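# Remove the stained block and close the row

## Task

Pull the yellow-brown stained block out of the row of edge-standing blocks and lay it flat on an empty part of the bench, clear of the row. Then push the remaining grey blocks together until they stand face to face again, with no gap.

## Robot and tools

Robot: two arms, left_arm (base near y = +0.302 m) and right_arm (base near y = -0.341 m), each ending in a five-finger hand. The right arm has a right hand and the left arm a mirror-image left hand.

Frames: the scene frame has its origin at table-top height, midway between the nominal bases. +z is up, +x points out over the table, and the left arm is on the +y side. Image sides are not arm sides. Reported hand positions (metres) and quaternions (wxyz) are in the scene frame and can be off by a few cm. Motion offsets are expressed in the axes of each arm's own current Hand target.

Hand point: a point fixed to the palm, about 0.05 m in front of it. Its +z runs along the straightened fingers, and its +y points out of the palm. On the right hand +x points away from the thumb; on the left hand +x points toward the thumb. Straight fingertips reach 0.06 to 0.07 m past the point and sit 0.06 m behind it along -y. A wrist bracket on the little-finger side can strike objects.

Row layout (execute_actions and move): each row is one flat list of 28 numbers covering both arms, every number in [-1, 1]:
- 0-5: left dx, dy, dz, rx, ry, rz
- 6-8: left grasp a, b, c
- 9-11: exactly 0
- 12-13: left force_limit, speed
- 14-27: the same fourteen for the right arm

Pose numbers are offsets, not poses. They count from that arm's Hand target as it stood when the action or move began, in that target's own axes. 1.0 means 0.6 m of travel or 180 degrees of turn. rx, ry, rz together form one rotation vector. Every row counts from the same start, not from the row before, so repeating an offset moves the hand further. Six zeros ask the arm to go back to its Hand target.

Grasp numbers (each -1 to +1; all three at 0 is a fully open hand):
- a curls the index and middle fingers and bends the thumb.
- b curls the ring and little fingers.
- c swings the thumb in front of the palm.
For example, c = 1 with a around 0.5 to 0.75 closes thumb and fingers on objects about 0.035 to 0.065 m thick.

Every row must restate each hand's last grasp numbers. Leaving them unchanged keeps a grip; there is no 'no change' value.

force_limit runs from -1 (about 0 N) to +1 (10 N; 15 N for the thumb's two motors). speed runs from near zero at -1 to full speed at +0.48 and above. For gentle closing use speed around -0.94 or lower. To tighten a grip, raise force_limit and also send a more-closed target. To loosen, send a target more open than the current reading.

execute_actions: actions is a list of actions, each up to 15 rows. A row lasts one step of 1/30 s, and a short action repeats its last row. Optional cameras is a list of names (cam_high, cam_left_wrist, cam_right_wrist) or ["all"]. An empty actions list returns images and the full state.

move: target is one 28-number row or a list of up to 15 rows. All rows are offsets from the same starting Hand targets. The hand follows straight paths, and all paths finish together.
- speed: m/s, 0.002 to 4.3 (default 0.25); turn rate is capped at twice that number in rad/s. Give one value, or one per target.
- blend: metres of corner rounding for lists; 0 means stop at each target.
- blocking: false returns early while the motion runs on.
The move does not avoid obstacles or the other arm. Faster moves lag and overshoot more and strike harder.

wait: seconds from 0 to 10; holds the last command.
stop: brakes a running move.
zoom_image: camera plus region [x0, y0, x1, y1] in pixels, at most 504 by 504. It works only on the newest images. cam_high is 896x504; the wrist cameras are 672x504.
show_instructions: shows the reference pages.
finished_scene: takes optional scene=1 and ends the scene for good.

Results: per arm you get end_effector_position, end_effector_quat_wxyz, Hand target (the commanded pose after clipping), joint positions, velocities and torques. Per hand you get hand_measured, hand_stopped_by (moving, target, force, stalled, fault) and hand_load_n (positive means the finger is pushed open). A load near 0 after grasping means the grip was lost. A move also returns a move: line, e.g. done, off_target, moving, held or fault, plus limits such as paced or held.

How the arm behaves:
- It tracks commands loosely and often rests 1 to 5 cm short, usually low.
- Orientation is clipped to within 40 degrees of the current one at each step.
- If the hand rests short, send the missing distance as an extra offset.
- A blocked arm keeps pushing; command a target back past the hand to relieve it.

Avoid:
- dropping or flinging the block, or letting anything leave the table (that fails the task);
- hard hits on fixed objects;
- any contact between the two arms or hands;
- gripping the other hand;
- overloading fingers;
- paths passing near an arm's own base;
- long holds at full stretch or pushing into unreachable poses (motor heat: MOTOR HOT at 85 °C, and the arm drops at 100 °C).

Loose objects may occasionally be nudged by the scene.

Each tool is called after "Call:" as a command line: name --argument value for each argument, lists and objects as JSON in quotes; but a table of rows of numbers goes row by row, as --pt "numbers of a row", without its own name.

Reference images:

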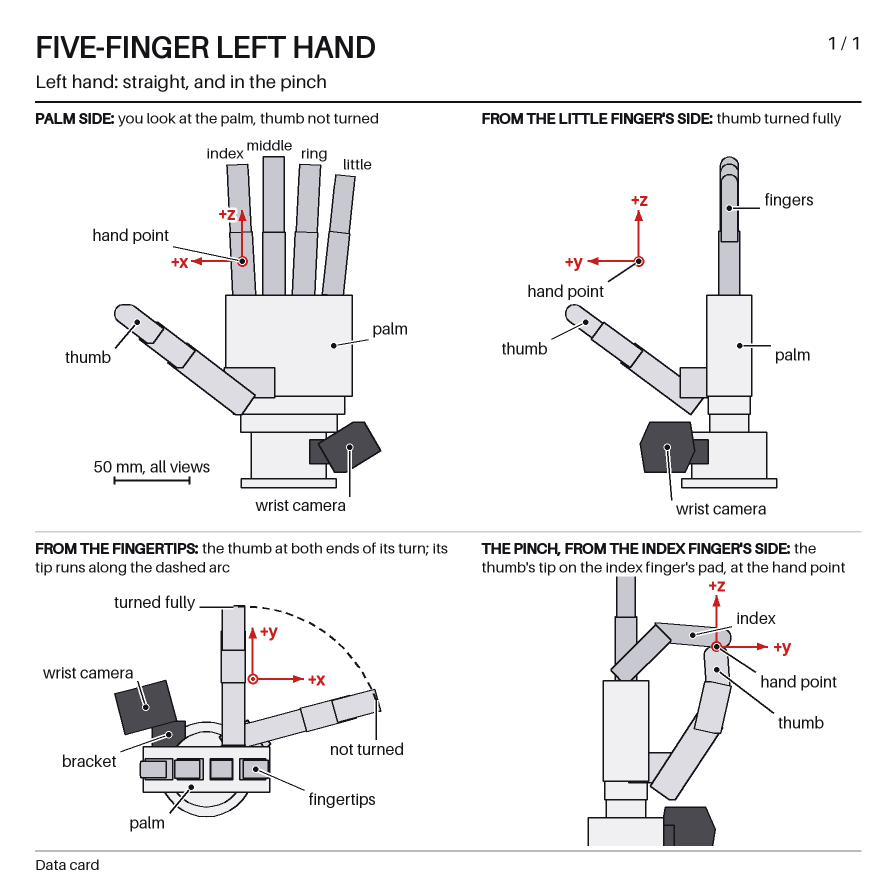

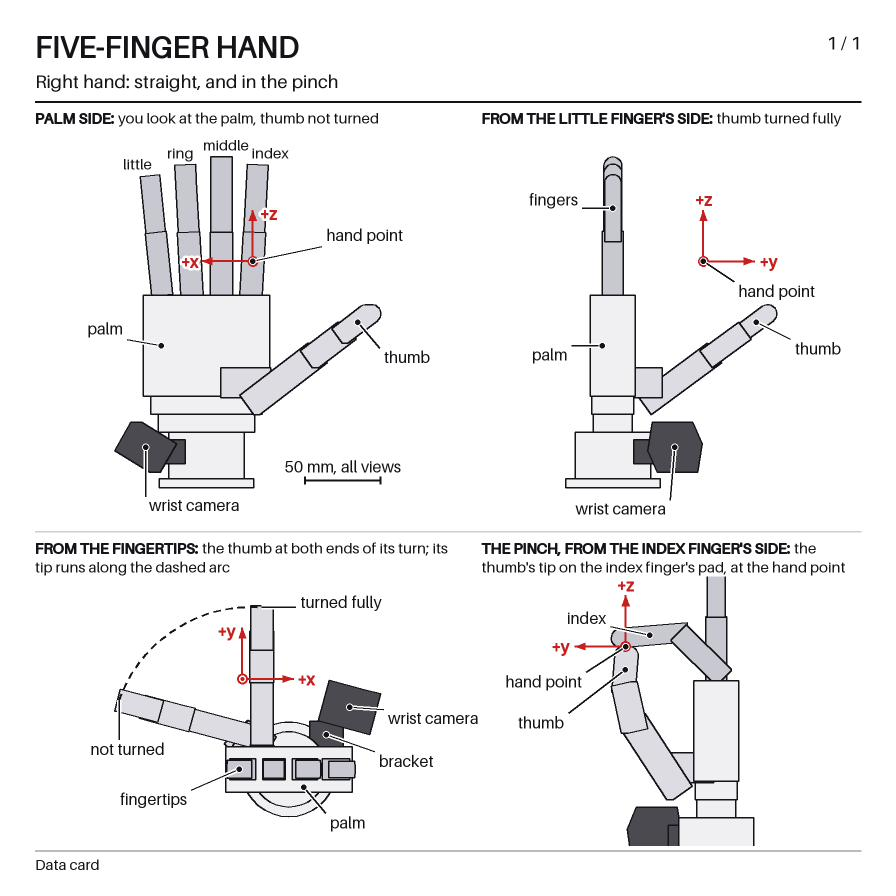

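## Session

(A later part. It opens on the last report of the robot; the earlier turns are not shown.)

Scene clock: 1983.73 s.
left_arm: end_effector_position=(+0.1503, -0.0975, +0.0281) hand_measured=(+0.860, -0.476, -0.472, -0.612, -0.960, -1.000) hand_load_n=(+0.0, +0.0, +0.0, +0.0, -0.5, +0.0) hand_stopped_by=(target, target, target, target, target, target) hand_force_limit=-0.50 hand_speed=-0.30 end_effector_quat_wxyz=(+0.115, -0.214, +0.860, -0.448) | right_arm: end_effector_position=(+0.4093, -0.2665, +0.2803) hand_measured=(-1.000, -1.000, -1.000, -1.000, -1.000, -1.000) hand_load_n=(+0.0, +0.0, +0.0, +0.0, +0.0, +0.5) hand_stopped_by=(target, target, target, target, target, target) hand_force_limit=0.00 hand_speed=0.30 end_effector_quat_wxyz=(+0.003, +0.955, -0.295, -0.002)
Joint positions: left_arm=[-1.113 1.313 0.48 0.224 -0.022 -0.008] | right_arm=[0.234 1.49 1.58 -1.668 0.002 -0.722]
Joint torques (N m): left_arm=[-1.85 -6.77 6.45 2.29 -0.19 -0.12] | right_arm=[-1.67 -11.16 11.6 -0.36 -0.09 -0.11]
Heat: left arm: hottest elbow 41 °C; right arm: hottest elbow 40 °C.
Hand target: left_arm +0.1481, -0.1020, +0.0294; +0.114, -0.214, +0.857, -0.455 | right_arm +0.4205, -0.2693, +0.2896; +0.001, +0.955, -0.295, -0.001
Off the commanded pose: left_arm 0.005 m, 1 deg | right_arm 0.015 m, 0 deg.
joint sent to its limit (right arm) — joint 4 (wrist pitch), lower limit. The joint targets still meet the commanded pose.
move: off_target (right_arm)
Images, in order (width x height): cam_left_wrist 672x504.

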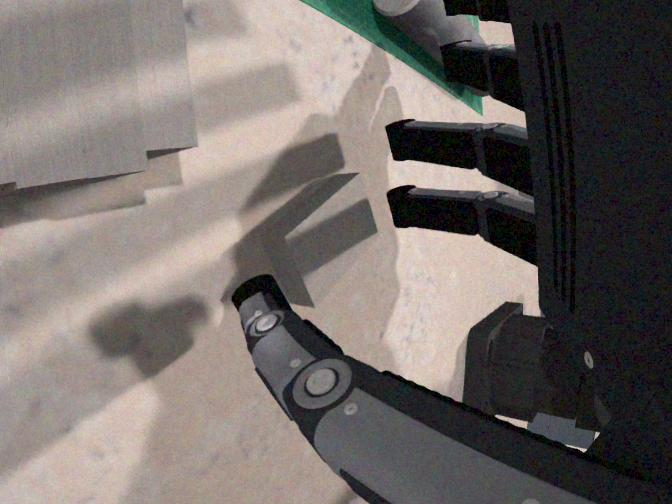

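Call:
move --target '[0.0003,0.0005,0.014,0,0,0,0.264,0,0.93,0,0,0,-0.5,-0.3,0,0,0,0,0,0,0,0,0,0,0,0,0,0.3]' --speed 0.05 --cameras '["cam_left_wrist","cam_right_wrist"]'

Scene clock: 2035.50 s.
left_arm: end_effector_position=(+0.1511, -0.0991, +0.0213) hand_measured=(+0.860, -0.476, -0.472, -0.612, -0.960, -1.000) hand_load_n=(+0.5, +0.0, +0.0, +0.0, +0.0, +0.0) hand_stopped_by=(target, target, target, target, target, target) hand_force_limit=-0.50 hand_speed=-0.30 end_effector_quat_wxyz=(+0.115, -0.215, +0.861, -0.446) | right_arm: end_effector_position=(+0.4093, -0.2665, +0.2803) hand_measured=(-1.000, -1.000, -1.000, -1.000, -1.000, -1.000) hand_load_n=(+0.0, +0.0, +0.0, +0.0, +0.0, +0.0) hand_stopped_by=(target, target, target, target, target, target) hand_force_limit=0.00 hand_speed=0.30 end_effector_quat_wxyz=(+0.003, +0.955, -0.295, -0.002)
Joint positions: left_arm=[-1.113 1.34 0.48 0.246 -0.022 -0.008] | right_arm=[0.234 1.49 1.58 -1.668 0.002 -0.722]
Joint torques (N m): left_arm=[-1.85 -6.48 7.16 2.29 -0.16 -0.1] | right_arm=[-1.73 -11.16 11.62 -0.36 -0.08 -0.11]
Heat: left arm: hottest elbow 40 °C; right arm: hottest elbow 40 °C.
Hand target: left_arm +0.1511, -0.1080, +0.0244; +0.114, -0.214, +0.857, -0.455 | right_arm +0.4205, -0.2693, +0.2896; +0.001, +0.955, -0.295, -0.001
Off the commanded pose: left_arm 0.009 m, 1 deg | right_arm 0.015 m, 0 deg.
joint sent to its limit (right arm) — joint 4 (wrist pitch), lower limit. The joint targets still meet the commanded pose.
move: off_target (right_arm)
Images, in order (width x height): cam_left_wrist 672x504, cam_right_wrist 672x504.

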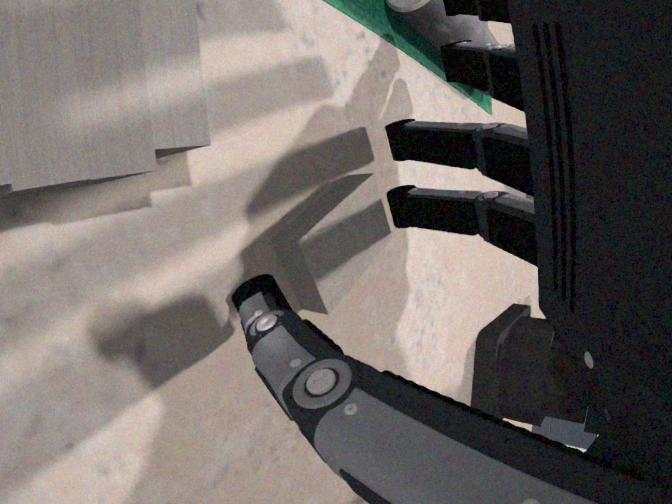

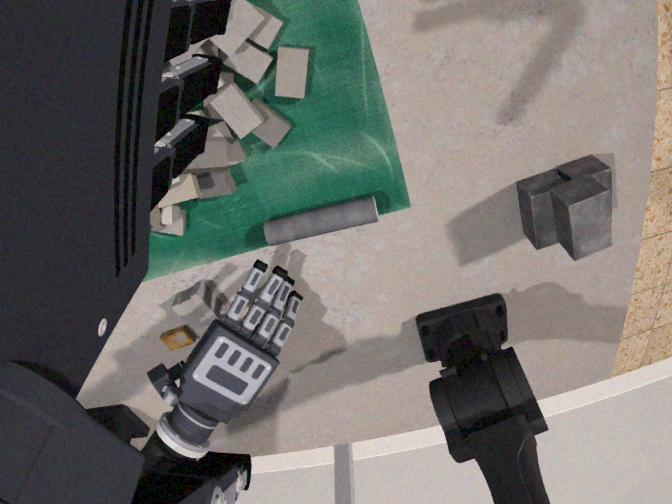

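Call:
move --target '[0,0,0,0,0,0,0.43,0,0.93,0,0,0,-0.5,-0.92,0,0,0,0,0,0,0,0,0,0,0,0,0,0.3]' --speed 0.05 --cameras '["cam_left_wrist"]'

Scene clock: 2045.63 s.
left_arm: end_effector_position=(+0.1517, -0.1008, +0.0229) hand_measured=(+0.860, -0.354, -0.234, -0.280, -0.936, -1.000) hand_load_n=(+0.0, +0.5, +0.0, +1.0, +0.0, +0.0) hand_stopped_by=(target, target, force, target, target, target) hand_force_limit=-0.50 hand_speed=-0.92 end_effector_quat_wxyz=(+0.115, -0.215, +0.859, -0.450) | right_arm: end_effector_position=(+0.4093, -0.2665, +0.2803) hand_measured=(-1.000, -1.000, -1.000, -1.000, -1.000, -1.000) hand_load_n=(+0.5, +0.0, +0.0, +0.0, +0.0, +0.0) hand_stopped_by=(target, target, target, target, target, target) hand_force_limit=0.00 hand_speed=0.30 end_effector_quat_wxyz=(+0.003, +0.955, -0.295, -0.002)
Joint positions: left_arm=[-1.114 1.34 0.48 0.255 -0.023 -0.009] | right_arm=[0.234 1.49 1.58 -1.668 0.002 -0.722]
Joint torques (N m): left_arm=[-1.67 -6.36 7.2 1.91 -0.17 -0.07] | right_arm=[-1.67 -11.28 11.62 -0.38 -0.08 -0.11]
Heat: left arm: hottest elbow 40 °C; right arm: hottest elbow 40 °C.
Hand target: left_arm +0.1511, -0.1080, +0.0244; +0.114, -0.214, +0.857, -0.455 | right_arm +0.4205, -0.2693, +0.2896; +0.001, +0.955, -0.295, -0.001
Off the commanded pose: left_arm 0.007 m, 1 deg | right_arm 0.015 m, 0 deg.
joint sent to its limit (right arm) — joint 4 (wrist pitch), lower limit. The joint targets still meet the commanded pose.
move: off_target (right_arm)
Images, in order (width x height): cam_left_wrist 672x504.

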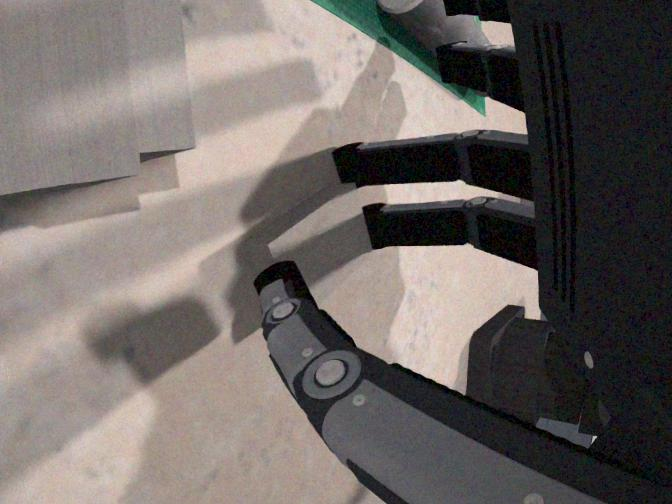

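Call:
zoom_image --camera "cam_left_wrist" --region '[210, 120, 430, 320]'

Scaled by 2.291 from the camera's 672x504 image, which has a finer 960x720 frame.

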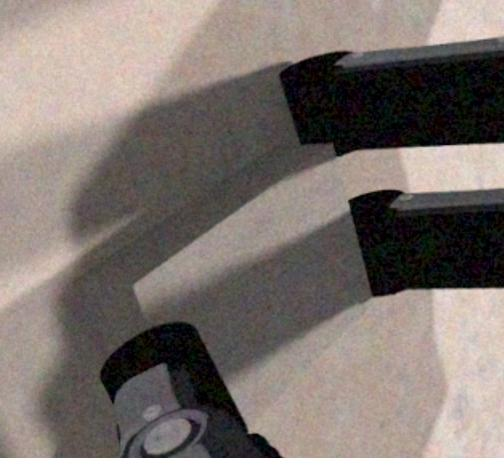

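Call:
move --target '[0,0,0,0,0,0,0.47,0,0.93,0,0,0,-0.4,-0.92,0,0,0,0,0,0,0,0,0,0,0,0,0,0.3]' --speed 0.05 --cameras '["cam_left_wrist"]'

Call:
zoom_image --camera "cam_left_wrist" --region '[210, 120, 430, 320]'

Scene clock: 2071.63 s.
left_arm: end_effector_position=(+0.1519, -0.1012, +0.0233) hand_measured=(+0.860, -0.322, -0.220, -0.230, -0.930, -1.000) hand_load_n=(+0.0, +0.0, +0.0, +2.5, +0.0, +0.0) hand_stopped_by=(target, target, force, force, target, target) hand_force_limit=-0.40 hand_speed=-0.92 end_effector_quat_wxyz=(+0.115, -0.215, +0.859, -0.451) | right_arm: end_effector_position=(+0.4093, -0.2665, +0.2803) hand_measured=(-1.000, -1.000, -1.000, -1.000, -1.000, -1.000) hand_load_n=(+0.0, +0.0, +0.0, +0.0, +0.0, +0.0) hand_stopped_by=(target, target, target, target, target, target) hand_force_limit=0.00 hand_speed=0.30 end_effector_quat_wxyz=(+0.003, +0.955, -0.295, -0.002)
Joint positions: left_arm=[-1.114 1.34 0.48 0.257 -0.023 -0.011] | right_arm=[0.234 1.49 1.58 -1.668 0.002 -0.722]
Joint torques (N m): left_arm=[-1.96 -6.48 7.21 1.84 -0.15 -0.08] | right_arm=[-1.61 -11.22 11.64 -0.36 -0.08 -0.11]
Heat: left arm: hottest elbow 40 °C; right arm: hottest elbow 40 °C.
Hand target: left_arm +0.1511, -0.1080, +0.0244; +0.114, -0.214, +0.857, -0.455 | right_arm +0.4205, -0.2693, +0.2896; +0.001, +0.955, -0.295, -0.001
Off the commanded pose: left_arm 0.007 m, 1 deg | right_arm 0.015 m, 0 deg.
joint sent to its limit (right arm) — joint 4 (wrist pitch), lower limit. The joint targets still meet the commanded pose.
move: off_target (right_arm)
Images, in order (width x height): cam_left_wrist 672x504.

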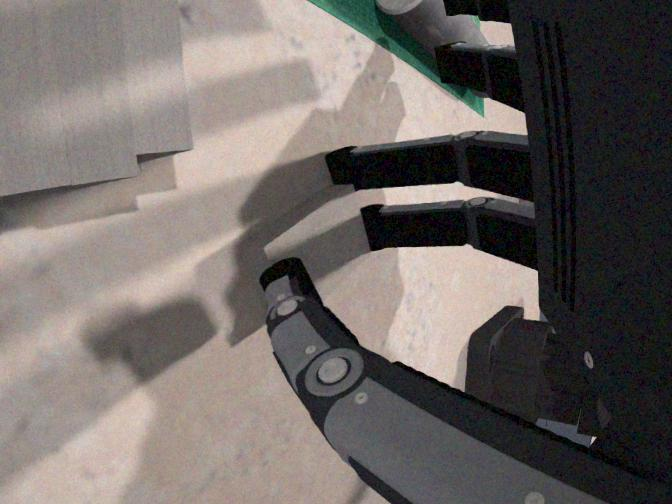

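Scaled by 2.291 from the camera's 672x504 image, which has a finer 960x720 frame.

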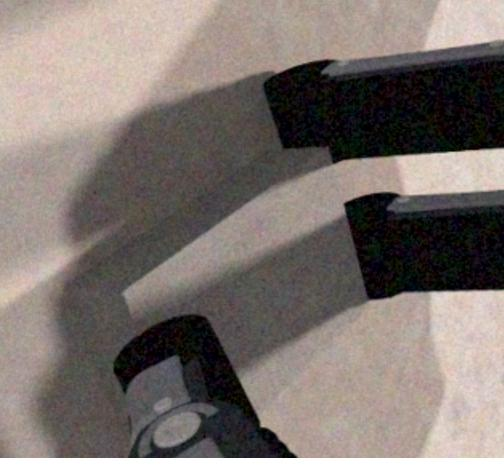

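Call:
move --pt "0 0 0 0 0 0 0.224 -0.4 0.93 0 0 0 -0.4 -0.5 0 0 0 0 0 0 0 0 0 0 0 0 0 0.3" --pt "-0.0087 -0.0068 -0.0198 0.0222 0 0 0.224 -0.4 0.93 0 0 0 -0.4 -0.5 0 0 0 0 0 0 0 0 0 0 0 0 0 0.3" --speed 0.05 --cameras '["cam_left_wrist"]'

Scene clock: 2131.73 s.
left_arm: end_effector_position=(+0.1478, -0.0966, +0.0274) hand_measured=(+0.860, -0.386, -0.472, -0.792, -1.000, -1.000) hand_load_n=(+0.0, +0.0, +0.0, +0.0, +0.0, +0.0) hand_stopped_by=(target, target, target, target, target, target) hand_force_limit=-0.40 hand_speed=-0.50 end_effector_quat_wxyz=(+0.117, -0.211, +0.848, -0.473) | right_arm: end_effector_position=(+0.4093, -0.2665, +0.2803) hand_measured=(-1.000, -1.000, -1.000, -1.000, -1.000, -1.000) hand_load_n=(+0.0, +0.0, +0.0, +0.0, +0.5, +0.0) hand_stopped_by=(target, target, target, target, target, target) hand_force_limit=0.00 hand_speed=0.30 end_effector_quat_wxyz=(+0.003, +0.955, -0.295, -0.002)
Joint positions: left_arm=[-1.114 1.315 0.435 0.326 -0.015 -0.011] | right_arm=[0.234 1.49 1.58 -1.668 0.002 -0.722]
Joint torques (N m): left_arm=[-1.08 -7.65 6.16 2.36 0 0.03] | right_arm=[-1.67 -11.11 11.63 -0.38 -0.08 -0.11]
Heat: left arm: hottest elbow 40 °C; right arm: hottest elbow 41 °C.
Hand target: left_arm +0.1521, -0.0989, +0.0344; +0.121, -0.210, +0.841, -0.484 | right_arm +0.4205, -0.2693, +0.2896; +0.001, +0.955, -0.295, -0.001
Off the commanded pose: left_arm 0.009 m, 2 deg | right_arm 0.015 m, 0 deg.
joint sent to its limit (right arm) — joint 4 (wrist pitch), lower limit. The joint targets still meet the commanded pose.
move: off_target (right_arm)
Images, in order (width x height): cam_left_wrist 672x504.

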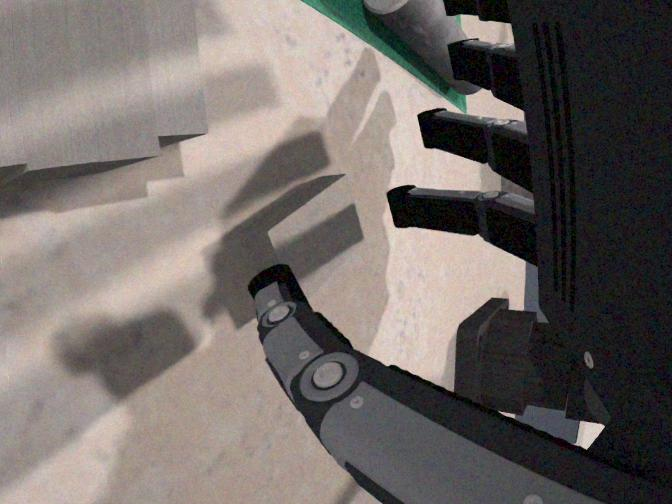

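Call:
move --target '[-0.0085,0.0212,0.0143,0,0,0,0.224,-0.4,0.93,0,0,0,-0.4,-0.5,0,0,0,0,0,0,0,0,0,0,0,0,0,0.3]' --speed 0.04 --cameras '["cam_left_wrist"]'

Call:
zoom_image --camera "cam_left_wrist" --region '[210, 120, 430, 320]'

Scene clock: 2139.97 s.
left_arm: end_effector_position=(+0.1526, -0.0973, +0.0206) hand_measured=(+0.860, -0.386, -0.472, -0.792, -1.000, -1.000) hand_load_n=(+0.0, +0.0, +0.0, +0.0, +0.0, +0.0) hand_stopped_by=(target, target, target, target, target, target) hand_force_limit=-0.40 hand_speed=-0.50 end_effector_quat_wxyz=(+0.117, -0.210, +0.843, -0.482) | right_arm: end_effector_position=(+0.4093, -0.2665, +0.2803) hand_measured=(-1.000, -1.000, -1.000, -1.000, -1.000, -1.000) hand_load_n=(+0.0, +0.0, +0.0, +0.0, +0.0, +0.0) hand_stopped_by=(target, target, target, target, target, target) hand_force_limit=0.00 hand_speed=0.30 end_effector_quat_wxyz=(+0.003, +0.955, -0.295, -0.002)
Joint positions: left_arm=[-1.099 1.351 0.421 0.397 0 -0.006] | right_arm=[0.234 1.49 1.58 -1.668 0.002 -0.722]
Joint torques (N m): left_arm=[-0.56 -5.95 5.93 2.32 0.02 0.07] | right_arm=[-1.67 -11.22 11.64 -0.38 -0.08 -0.11]
Heat: left arm: hottest elbow 40 °C; right arm: hottest elbow 41 °C.
Hand target: left_arm +0.1571, -0.0974, +0.0191; +0.121, -0.210, +0.841, -0.485 | right_arm +0.4205, -0.2693, +0.2896; +0.001, +0.955, -0.295, -0.001
Off the commanded pose: left_arm 0.005 m, 1 deg | right_arm 0.015 m, 0 deg.
joint sent to its limit (right arm) — joint 4 (wrist pitch), lower limit. The joint targets still meet the commanded pose.
move: off_target (right_arm)
Images, in order (width x height): cam_left_wrist 672x504.

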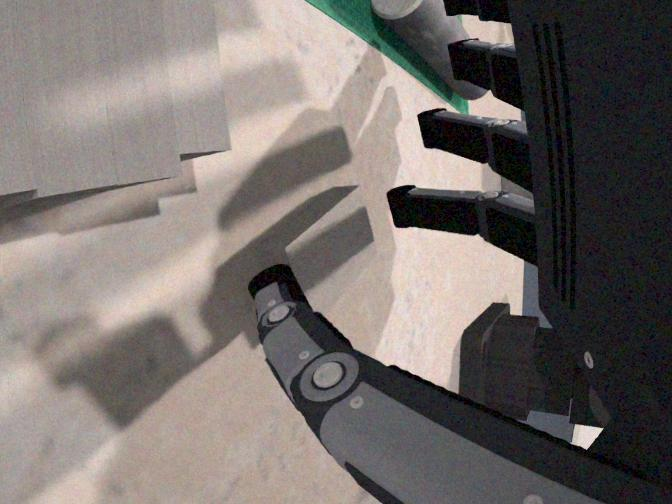

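Scaled by 2.291 from the camera's 672x504 image, which has a finer 960x720 frame.

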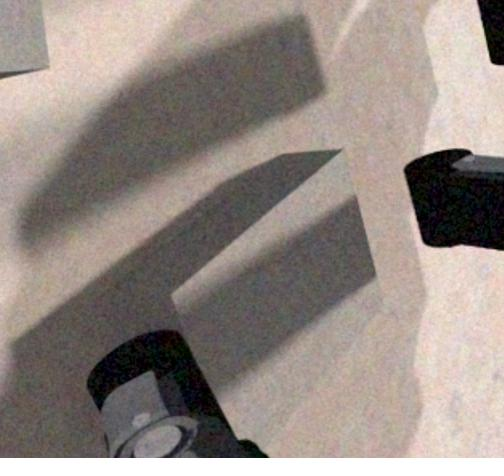

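Call:
move --pt "-0.0008 0.0108 0.0045 0 0 0 0.224 -0.4 0.93 0 0 0 -0.4 -0.5 0 0 0 0 0 0 0 0 0 0 0 0 0 0.3" --pt "-0.0008 0.0108 0.0045 0 0 0 0.39 -0.4 0.93 0 0 0 -0.4 -0.92 0 0 0 0 0 0 0 0 0 0 0 0 0 0.3" --speed 0.04 --cameras '["cam_left_wrist"]'

Call:
zoom_image --camera "cam_left_wrist" --region '[210, 120, 430, 320]'

Scene clock: 2155.27 s.
left_arm: end_effector_position=(+0.1532, -0.0975, +0.0154) hand_measured=(+0.860, -0.294, -0.294, -0.460, -1.000, -1.000) hand_load_n=(-1.0, +4.5, +4.5, +1.5, +0.0, +0.0) hand_stopped_by=(target, force, force, target, target, target) hand_force_limit=-0.40 hand_speed=-0.92 end_effector_quat_wxyz=(+0.118, -0.209, +0.841, -0.485) | right_arm: end_effector_position=(+0.4093, -0.2665, +0.2803) hand_measured=(-1.000, -1.000, -1.000, -1.000, -1.000, -1.000) hand_load_n=(+0.0, +0.0, +0.0, +0.0, +0.0, +0.0) hand_stopped_by=(target, target, target, target, target, target) hand_force_limit=0.00 hand_speed=0.30 end_effector_quat_wxyz=(+0.003, +0.955, -0.295, -0.002)
Joint positions: left_arm=[-1.097 1.374 0.413 0.435 0.002 -0.004] | right_arm=[0.234 1.49 1.58 -1.668 0.002 -0.722]
Joint torques (N m): left_arm=[-0.56 -6.24 5.72 2.09 -0.01 0.08] | right_arm=[-1.67 -11.22 11.63 -0.35 -0.08 -0.11]
Heat: left arm: hottest elbow 38 °C; right arm: hottest elbow 41 °C.
Hand target: left_arm +0.1571, -0.0964, +0.0122; +0.121, -0.210, +0.841, -0.485 | right_arm +0.4205, -0.2693, +0.2896; +0.001, +0.955, -0.295, -0.001
Off the commanded pose: left_arm 0.005 m, 0 deg | right_arm 0.015 m, 0 deg.
joint sent to its limit (right arm) — joint 4 (wrist pitch), lower limit. The joint targets still meet the commanded pose.
move: off_target (right_arm)
Images, in order (width x height): cam_left_wrist 672x504.

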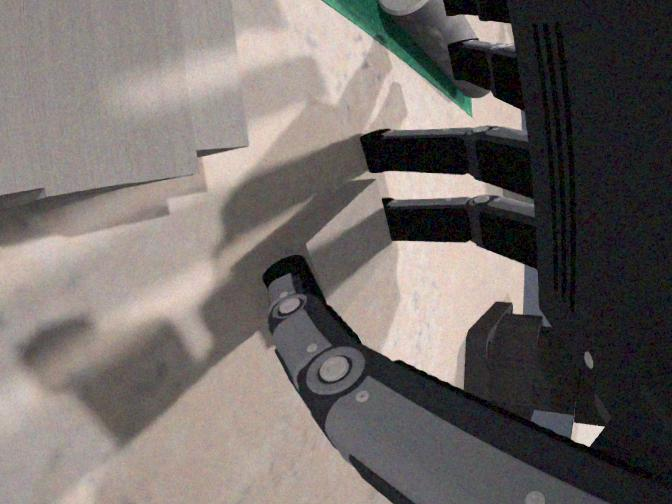

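Scaled by 2.291 from the camera's 672x504 image, which has a finer 960x720 frame.

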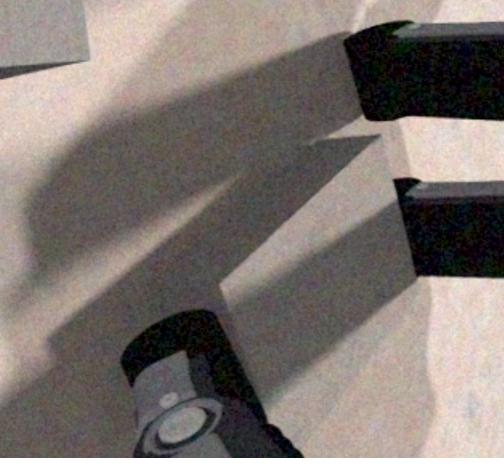

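Call:
move --target '[0,-0.1083,-0.0626,0,0,0,0.39,-0.4,0.93,0,0,0,-0.4,-0.92,0,0,0,0,0,0,0,0,0,0,0,0,0,0.3]' --speed 0.08 --cameras '["cam_left_wrist","cam_right_wrist"]'

Scene clock: 2245.93 s.
left_arm: end_effector_position=(+0.1453, -0.0820, +0.0633) hand_measured=(+0.860, -0.294, -0.294, -0.460, -1.000, -1.000) hand_load_n=(-1.0, +5.0, +4.5, +0.0, +0.0, +0.0) hand_stopped_by=(target, force, force, target, target, target) hand_force_limit=-0.40 hand_speed=-0.92 end_effector_quat_wxyz=(+0.114, -0.212, +0.852, -0.466) | right_arm: end_effector_position=(+0.4093, -0.2665, +0.2803) hand_measured=(-1.000, -1.000, -1.000, -1.000, -1.000, -1.000) hand_load_n=(+0.0, +0.5, +0.0, +0.0, +0.0, +0.0) hand_stopped_by=(target, target, target, target, target, target) hand_force_limit=0.00 hand_speed=0.30 end_effector_quat_wxyz=(+0.003, +0.955, -0.295, -0.002)
Joint positions: left_arm=[-1.097 1.157 0.458 0.128 0.002 -0.003] | right_arm=[0.234 1.49 1.58 -1.668 0.002 -0.722]
Joint torques (N m): left_arm=[-0.67 -6.53 10.74 1.13 -0.03 0.07] | right_arm=[-1.73 -11.16 11.62 -0.35 -0.08 -0.11]
Heat: left arm: hottest elbow 38 °C; right arm: hottest elbow 41 °C.
Hand target: left_arm +0.1572, -0.0966, +0.0874; +0.121, -0.210, +0.841, -0.485 | right_arm +0.4205, -0.2693, +0.2896; +0.001, +0.955, -0.295, -0.001
Off the commanded pose: left_arm 0.030 m, 3 deg | right_arm 0.015 m, 0 deg.
joint sent to its limit (right arm) — joint 4 (wrist pitch), lower limit. The joint targets still meet the commanded pose.
move: off_target (left_arm, right_arm)
Images, in order (width x height): cam_left_wrist 672x504, cam_right_wrist 672x504.

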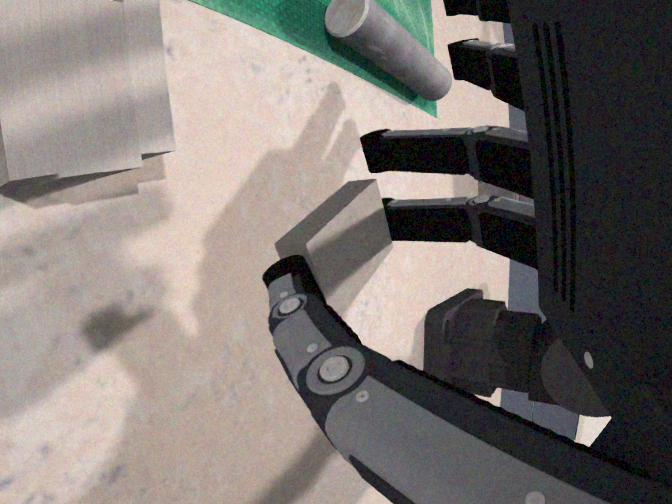

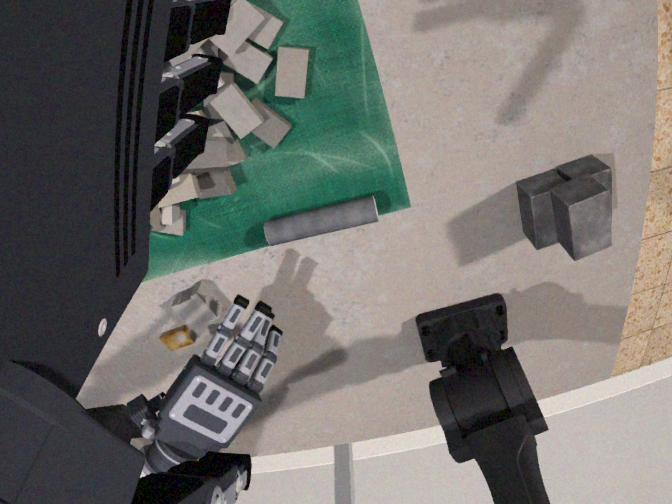

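Call:
move --target '[-0.0618,-0.045,0.0195,-0.1968,-0.4413,0.0823,0.39,-0.4,0.93,0,0,0,-0.4,-0.92,0,0,0,0,0,0,0,0,0,0,0,0,0,0.3]' --speed 0.25 --cameras '["cam_left_wrist","cam_right_wrist"]'

Scene clock: 2255.73 s.
left_arm: end_effector_position=(+0.1935, -0.0817, +0.0903) hand_measured=(+0.860, -0.294, -0.294, -0.460, -1.000, -1.000) hand_load_n=(-0.5, +5.0, +5.0, +0.0, +0.0, +0.0) hand_stopped_by=(target, force, force, target, target, target) hand_force_limit=-0.40 hand_speed=-0.92 end_effector_quat_wxyz=(+0.535, -0.332, +0.774, -0.066) | right_arm: end_effector_position=(+0.4093, -0.2665, +0.2803) hand_measured=(-1.000, -1.000, -1.000, -1.000, -1.000, -1.000) hand_load_n=(+0.0, +0.0, +0.0, +0.0, +0.0, +0.0) hand_stopped_by=(target, target, target, target, target, target) hand_force_limit=0.00 hand_speed=0.30 end_effector_quat_wxyz=(+0.003, +0.955, -0.295, -0.002)
Joint positions: left_arm=[-1.413 1.752 1.215 -1.271 -1.124 -0.79] | right_arm=[0.234 1.49 1.58 -1.668 0.002 -0.722]
Joint torques (N m): left_arm=[-1.38 -15.03 6.41 0.1 -0.82 0.16] | right_arm=[-1.61 -11.16 11.63 -0.36 -0.08 -0.11]
Heat: left arm: hottest elbow 39 °C; right arm: hottest elbow 41 °C.
Hand target: left_arm +0.1941, -0.0837, +0.0972; +0.533, -0.334, +0.774, -0.075 (not the last commanded pose) | right_arm +0.4205, -0.2693, +0.2896; +0.001, +0.955, -0.295, -0.001
Off the commanded pose: left_arm 0.025 m, 19 deg | right_arm 0.015 m, 0 deg.
joint sent to its limit (right arm) — joint 4 (wrist pitch), lower limit. The joint targets still meet the commanded pose.
move: held (left_arm; a check stopped the path), off_target (right_arm); limits=held
pose unreachable (left arm): on one or more control steps of this call, first in action 0 (counted from 0), this arm could not follow its commanded pose, so it was not sent that pose on those steps. It may still have moved: this result reports where it is.
cause: moving toward the commanded pose would bring a part of the arm too close to another arm (a part of this arm just beyond joint 4 (wrist pitch) and a part of the right arm just beyond its joint 2 (shoulder), 30 mm apart when this arm was first held).
Images, in order (width x height): cam_left_wrist 672x504, cam_right_wrist 672x504.

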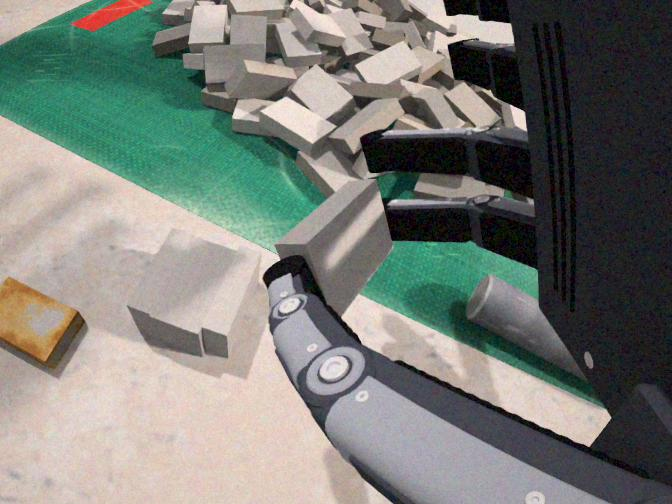

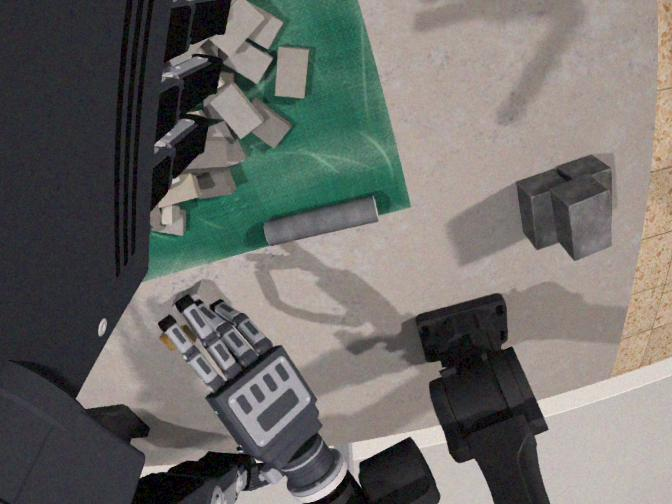

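Call:
move --target '[0.0342,0.0365,0.0357,-0.0199,-0.0628,-0.0237,0.39,-0.4,0.93,0,0,0,-0.4,-0.92,0,0,0,0,0,0,0,0,0,0,0,0,0,0.3]' --speed 0.15 --cameras '["cam_left_wrist"]'

Scene clock: 2368.93 s.
left_arm: end_effector_position=(+0.1946, -0.0603, +0.0602) hand_measured=(+0.860, -0.294, -0.294, -0.460, -1.000, -1.000) hand_load_n=(-0.5, +5.0, +5.0, +0.0, +0.0, +0.0) hand_stopped_by=(target, force, force, target, target, target) hand_force_limit=-0.40 hand_speed=-0.92 end_effector_quat_wxyz=(+0.576, -0.345, +0.741, -0.027) | right_arm: end_effector_position=(+0.4093, -0.2665, +0.2803) hand_measured=(-1.000, -1.000, -1.000, -1.000, -1.000, -1.000) hand_load_n=(-0.5, +0.0, +0.0, +0.0, +0.5, +0.0) hand_stopped_by=(target, target, target, target, target, target) hand_force_limit=0.00 hand_speed=0.30 end_effector_quat_wxyz=(+0.003, +0.955, -0.295, -0.002)
Joint positions: left_arm=[-1.413 1.879 1.231 -1.471 -1.167 -1.068] | right_arm=[0.234 1.49 1.58 -1.668 0.002 -0.722]
Joint torques (N m): left_arm=[-1.49 -15.5 5.45 -0.36 -0.74 0.16] | right_arm=[-1.67 -11.28 11.62 -0.34 -0.08 -0.11]
Heat: left arm: hottest elbow 38 °C; right arm: hottest elbow 41 °C.
Hand target: left_arm +0.1950, -0.0620, +0.0654; +0.574, -0.346, +0.742, -0.033 (not the last commanded pose) | right_arm +0.4205, -0.2693, +0.2896; +0.001, +0.955, -0.295, -0.001
Off the commanded pose: left_arm 0.015 m, 6 deg | right_arm 0.015 m, 0 deg.
joint sent to its limit (right arm) — joint 4 (wrist pitch), lower limit. The joint targets still meet the commanded pose.
move: held (left_arm; a check stopped the path), off_target (right_arm); limits=held
pose unreachable (left arm): on one or more control steps of this call, first in action 0 (counted from 0), this arm could not follow its commanded pose, so it was not sent that pose on those steps. It may still have moved: this result reports where it is.
cause: moving toward the commanded pose would bring a part of the arm too close to another arm (a part of this arm just beyond joint 4 (wrist pitch) and a part of the right arm just beyond its joint 2 (shoulder), where that arm would come to rest).
Images, in order (width x height): cam_left_wrist 672x504.

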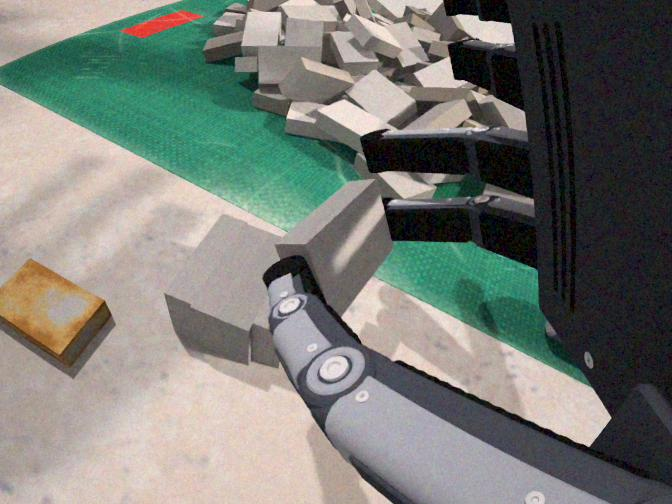

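Call:
move --target '[0,0,0,0,0,0,0.39,-0.4,0.93,0,0,0,-0.4,-0.92,0.2283,0.9364,-0.0333,0,0,0.311,0,0,0,0,0,0,0,0.3]' --speed 0.35 --cameras '["cam_high"]'

Scene clock: 2383.13 s.
left_arm: end_effector_position=(+0.1946, -0.0602, +0.0602) hand_measured=(+0.860, -0.294, -0.294, -0.460, -1.000, -1.000) hand_load_n=(-0.5, +5.0, +5.0, +0.0, +0.0, +0.0) hand_stopped_by=(target, force, force, target, target, target) hand_force_limit=-0.40 hand_speed=-0.92 end_effector_quat_wxyz=(+0.576, -0.344, +0.741, -0.027) | right_arm: end_effector_position=(+0.2140, -0.8017, +0.3001) hand_measured=(-1.000, -1.000, -1.000, -1.000, -1.000, -1.000) hand_load_n=(+0.0, +0.0, +0.0, +0.0, -0.5, +0.0) hand_stopped_by=(target, target, target, target, target, target) hand_force_limit=0.00 hand_speed=0.30 end_effector_quat_wxyz=(+0.023, +0.703, -0.710, +0.045)
Joint positions: left_arm=[-1.413 1.879 1.231 -1.471 -1.167 -1.067] | right_arm=[-1.144 1.709 1.907 -1.67 0.014 -1.119]
Joint torques (N m): left_arm=[-1.03 -15.62 5.48 -0.47 -0.73 0.13] | right_arm=[-0.79 -15.03 11.64 -0.06 -0.06 -0.11]
Heat: left arm: hottest elbow 37 °C; right arm: hottest elbow 41 °C.
Hand target: left_arm +0.1950, -0.0620, +0.0654; +0.574, -0.346, +0.741, -0.033 | right_arm +0.2168, -0.8105, +0.3104; +0.001, +0.705, -0.709, +0.000
Off the commanded pose: left_arm 0.005 m, 1 deg | right_arm 0.014 m, 6 deg.
joint sent to its limit (right arm) — joint 4 (wrist pitch), lower limit. The joint targets are off in orientation, not in position.
move: off_target (right_arm)
Images, in order (width x height): cam_high 896x504.

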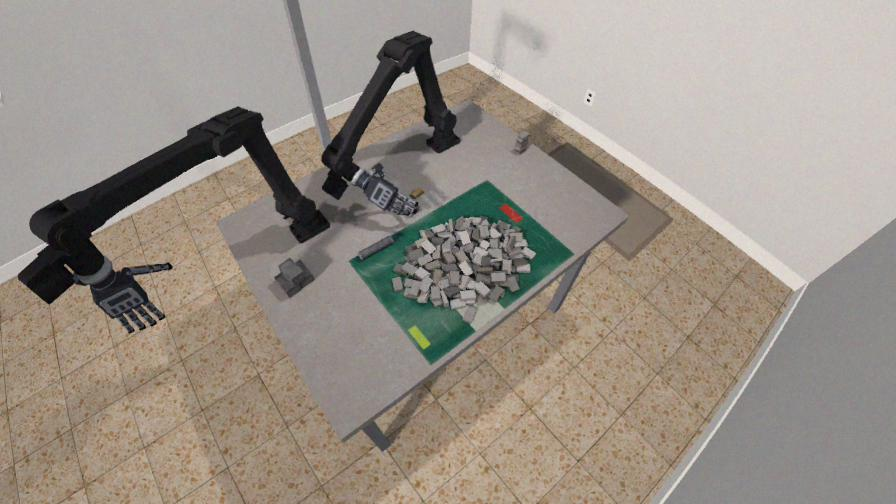

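Call:
move --target '[0.022,-0.0065,0.0058,-0.0215,-0.0318,-0.0276,0.39,-0.4,0.93,0,0,0,-0.4,-0.92,0,0,0,0,0,0,0,0,0,0,0,0,0,0.3]' --speed 0.1 --cameras '["cam_left_wrist"]'

Scene clock: 2400.47 s.
left_arm: end_effector_position=(+0.1939, -0.0646, +0.0526) hand_measured=(+0.860, -0.294, -0.294, -0.460, -1.000, -1.000) hand_load_n=(-0.5, +4.5, +5.0, +0.0, +0.0, +0.5) hand_stopped_by=(target, force, force, target, target, target) hand_force_limit=-0.40 hand_speed=-0.92 end_effector_quat_wxyz=(+0.594, -0.394, +0.701, -0.019) | right_arm: end_effector_position=(+0.2140, -0.8017, +0.3001) hand_measured=(-1.000, -1.000, -1.000, -1.000, -1.000, -1.000) hand_load_n=(+0.0, +0.0, +0.0, +0.0, +0.0, +0.0) hand_stopped_by=(target, target, target, target, target, target) hand_force_limit=0.00 hand_speed=0.30 end_effector_quat_wxyz=(+0.023, +0.703, -0.710, +0.045)
Joint positions: left_arm=[-1.411 1.976 1.315 -1.687 -1.144 -1.369] | right_arm=[-1.144 1.709 1.907 -1.67 0.014 -1.119]
Joint torques (N m): left_arm=[-0.79 -14.04 7.75 -1.88 -0.6 -0.06] | right_arm=[-0.85 -15.03 11.6 -0.02 -0.07 -0.11]
Heat: left arm: hottest elbow 37 °C; right arm: hottest elbow 43 °C.
Hand target: left_arm +0.1985, -0.0712, +0.0550; +0.596, -0.399, +0.697, -0.016 | right_arm +0.2168, -0.8105, +0.3104; +0.001, +0.705, -0.709, +0.000
Off the commanded pose: left_arm 0.008 m, 1 deg | right_arm 0.014 m, 6 deg.
joint sent to its limit (left arm) — joint 4 (wrist pitch), lower limit. The joint targets still meet the commanded pose.
joint sent to its limit (right arm) — joint 4 (wrist pitch), lower limit. The joint targets are off in orientation, not in position.
move: off_target (right_arm)
Images, in order (width x height): cam_left_wrist 672x504.

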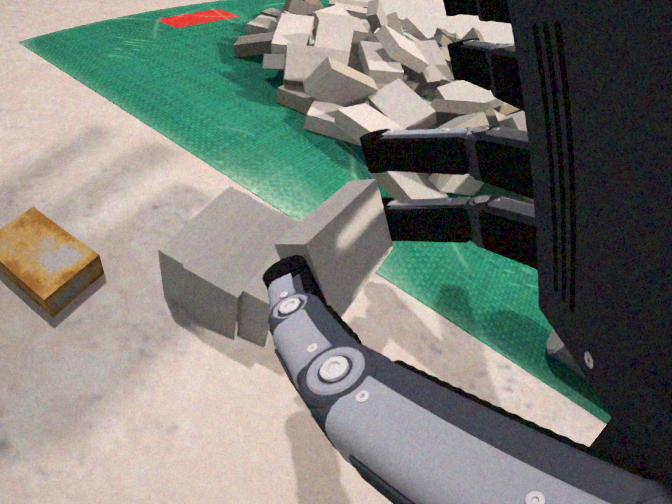

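Call:
wait --seconds 0 --cameras '["cam_high","cam_left_wrist"]'

Call:
zoom_image --camera "cam_high" --region '[360, 160, 460, 230]'

Call:
zoom_image --camera "cam_left_wrist" --region '[140, 160, 400, 360]'

Scene clock: 2420.87 s.
left_arm: end_effector_position=(+0.1939, -0.0646, +0.0525) hand_measured=(+0.860, -0.294, -0.294, -0.460, -1.000, -1.000) hand_load_n=(-0.5, +5.0, +5.0, +0.0, +0.0, +0.0) hand_stopped_by=(target, force, force, target, target, target) hand_force_limit=-0.40 hand_speed=-0.92 end_effector_quat_wxyz=(+0.594, -0.394, +0.701, -0.019) | right_arm: end_effector_position=(+0.2140, -0.8017, +0.3001) hand_measured=(-1.000, -1.000, -1.000, -1.000, -1.000, -1.000) hand_load_n=(+0.0, +0.0, +0.0, +0.0, +0.0, +0.0) hand_stopped_by=(target, target, target, target, target, target) hand_force_limit=0.00 hand_speed=0.30 end_effector_quat_wxyz=(+0.023, +0.703, -0.710, +0.045)
Joint positions: left_arm=[-1.411 1.976 1.315 -1.687 -1.144 -1.369] | right_arm=[-1.144 1.709 1.907 -1.67 0.014 -1.119]
Joint torques (N m): left_arm=[-0.73 -14.04 7.73 -1.8 -0.6 -0.03] | right_arm=[-0.85 -15.03 11.63 -0.05 -0.06 -0.11]
Heat: left arm: hottest elbow 38 °C; right arm: hottest elbow 43 °C.
Hand target: left_arm +0.1985, -0.0712, +0.0550; +0.596, -0.399, +0.697, -0.015 | right_arm +0.2168, -0.8105, +0.3104; +0.001, +0.705, -0.709, +0.000
Off the commanded pose: left_arm 0.008 m, 1 deg | right_arm 0.014 m, 6 deg.
Images, in order (width x height): cam_high 896x504, cam_left_wrist 672x504.

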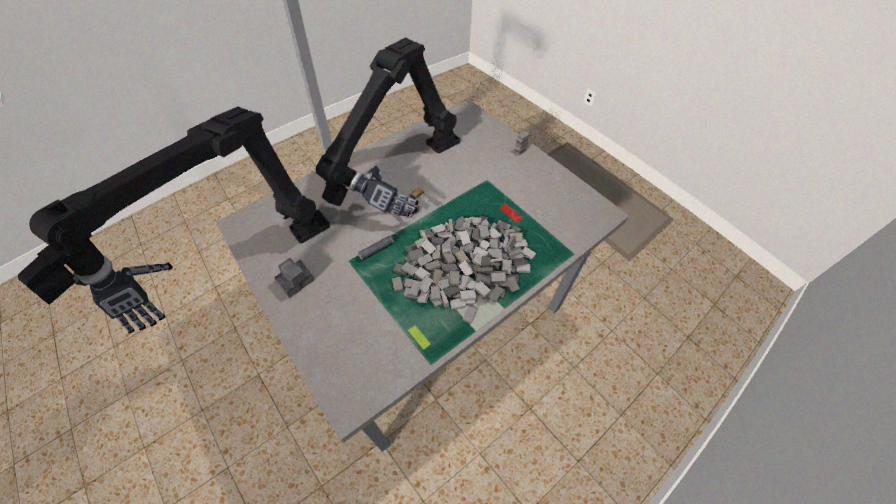

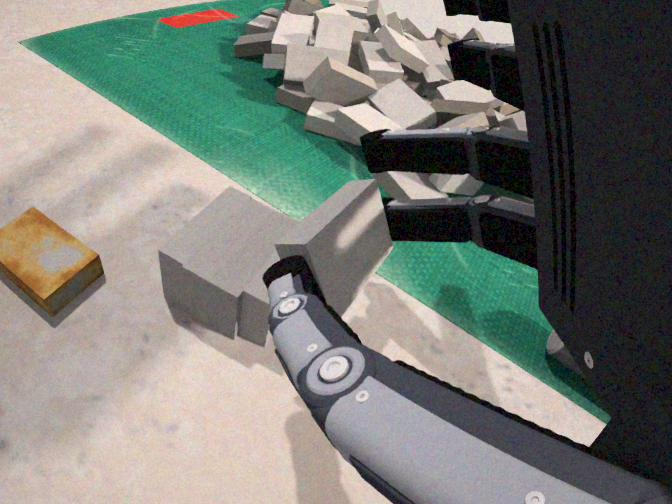

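Scaled by 5.040 from the camera's 896x504 image, which has a finer 1280x720 frame.

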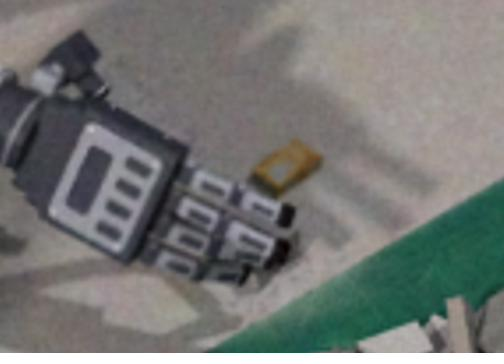

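Scaled by 1.938 from the camera's 672x504 image, which has a finer 960x720 frame.

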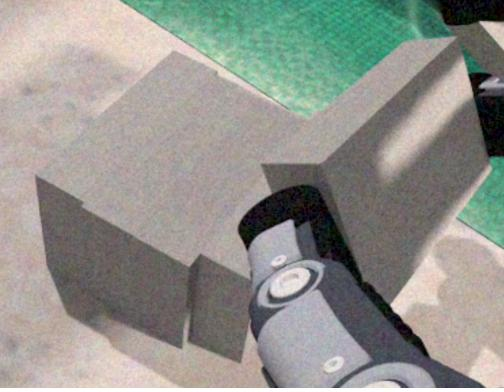

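Call:
move --target '[0.042,0.007,-0.0157,0,0,0,0.39,-0.4,0.93,0,0,0,-0.4,-0.92,0,0,0,0,0,0,0,0,0,0,0,0,0,0.3]' --speed 0.06 --cameras '["cam_left_wrist"]'

Call:
zoom_image --camera "cam_left_wrist" --region '[100, 140, 400, 370]'

Scene clock: 2453.90 s.
left_arm: end_effector_position=(+0.1910, -0.0771, +0.0324) hand_measured=(+0.860, -0.294, -0.294, -0.460, -1.000, -1.000) hand_load_n=(-0.5, +5.0, +4.5, +0.0, +0.0, +0.0) hand_stopped_by=(target, force, force, target, target, target) hand_force_limit=-0.40 hand_speed=-0.92 end_effector_quat_wxyz=(+0.592, -0.400, +0.700, -0.015) | right_arm: end_effector_position=(+0.2140, -0.8017, +0.3001) hand_measured=(-1.000, -1.000, -1.000, -1.000, -1.000, -1.000) hand_load_n=(-0.5, +0.0, +0.0, +0.0, +0.0, +0.0) hand_stopped_by=(target, target, target, target, target, target) hand_force_limit=0.00 hand_speed=0.30 end_effector_quat_wxyz=(+0.023, +0.703, -0.710, +0.045)
Joint positions: left_arm=[-1.417 2.039 1.356 -1.687 -1.127 -1.395] | right_arm=[-1.144 1.709 1.907 -1.67 0.014 -1.119]
Joint torques (N m): left_arm=[-2.02 -14.8 7.54 -2 -0.6 -0.05] | right_arm=[-0.79 -15.03 11.62 -0.03 -0.06 -0.11]
Heat: left arm: hottest elbow 38 °C; right arm: hottest elbow 44 °C.
Hand target: left_arm +0.1891, -0.0870, +0.0351; +0.596, -0.399, +0.697, -0.015 | right_arm +0.2168, -0.8105, +0.3104; +0.001, +0.705, -0.709, +0.000
Off the commanded pose: left_arm 0.011 m, 1 deg | right_arm 0.014 m, 6 deg.
joint sent to its limit (left arm) — joint 4 (wrist pitch), lower limit. The joint targets still meet the commanded pose.
joint sent to its limit (right arm) — joint 4 (wrist pitch), lower limit. The joint targets are off in orientation, not in position.
move: off_target (left_arm, right_arm)
Images, in order (width x height): cam_left_wrist 672x504.

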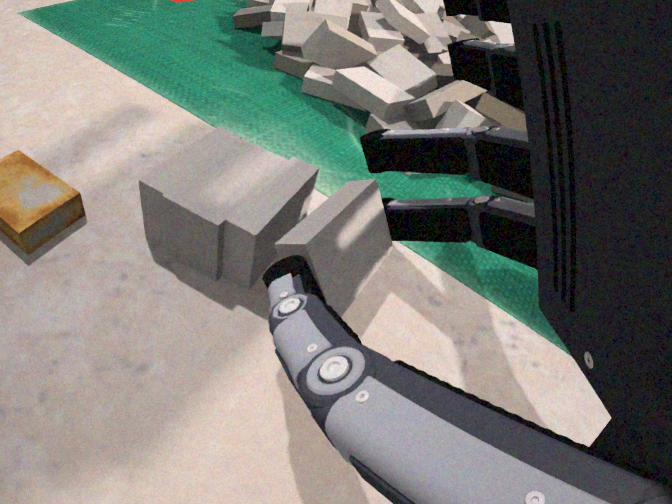

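Scaled by 1.680 from the camera's 672x504 image, which has a finer 960x720 frame.

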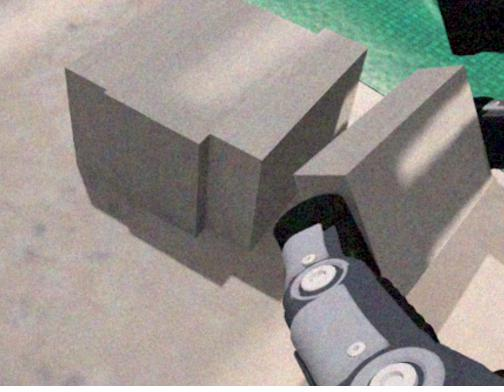

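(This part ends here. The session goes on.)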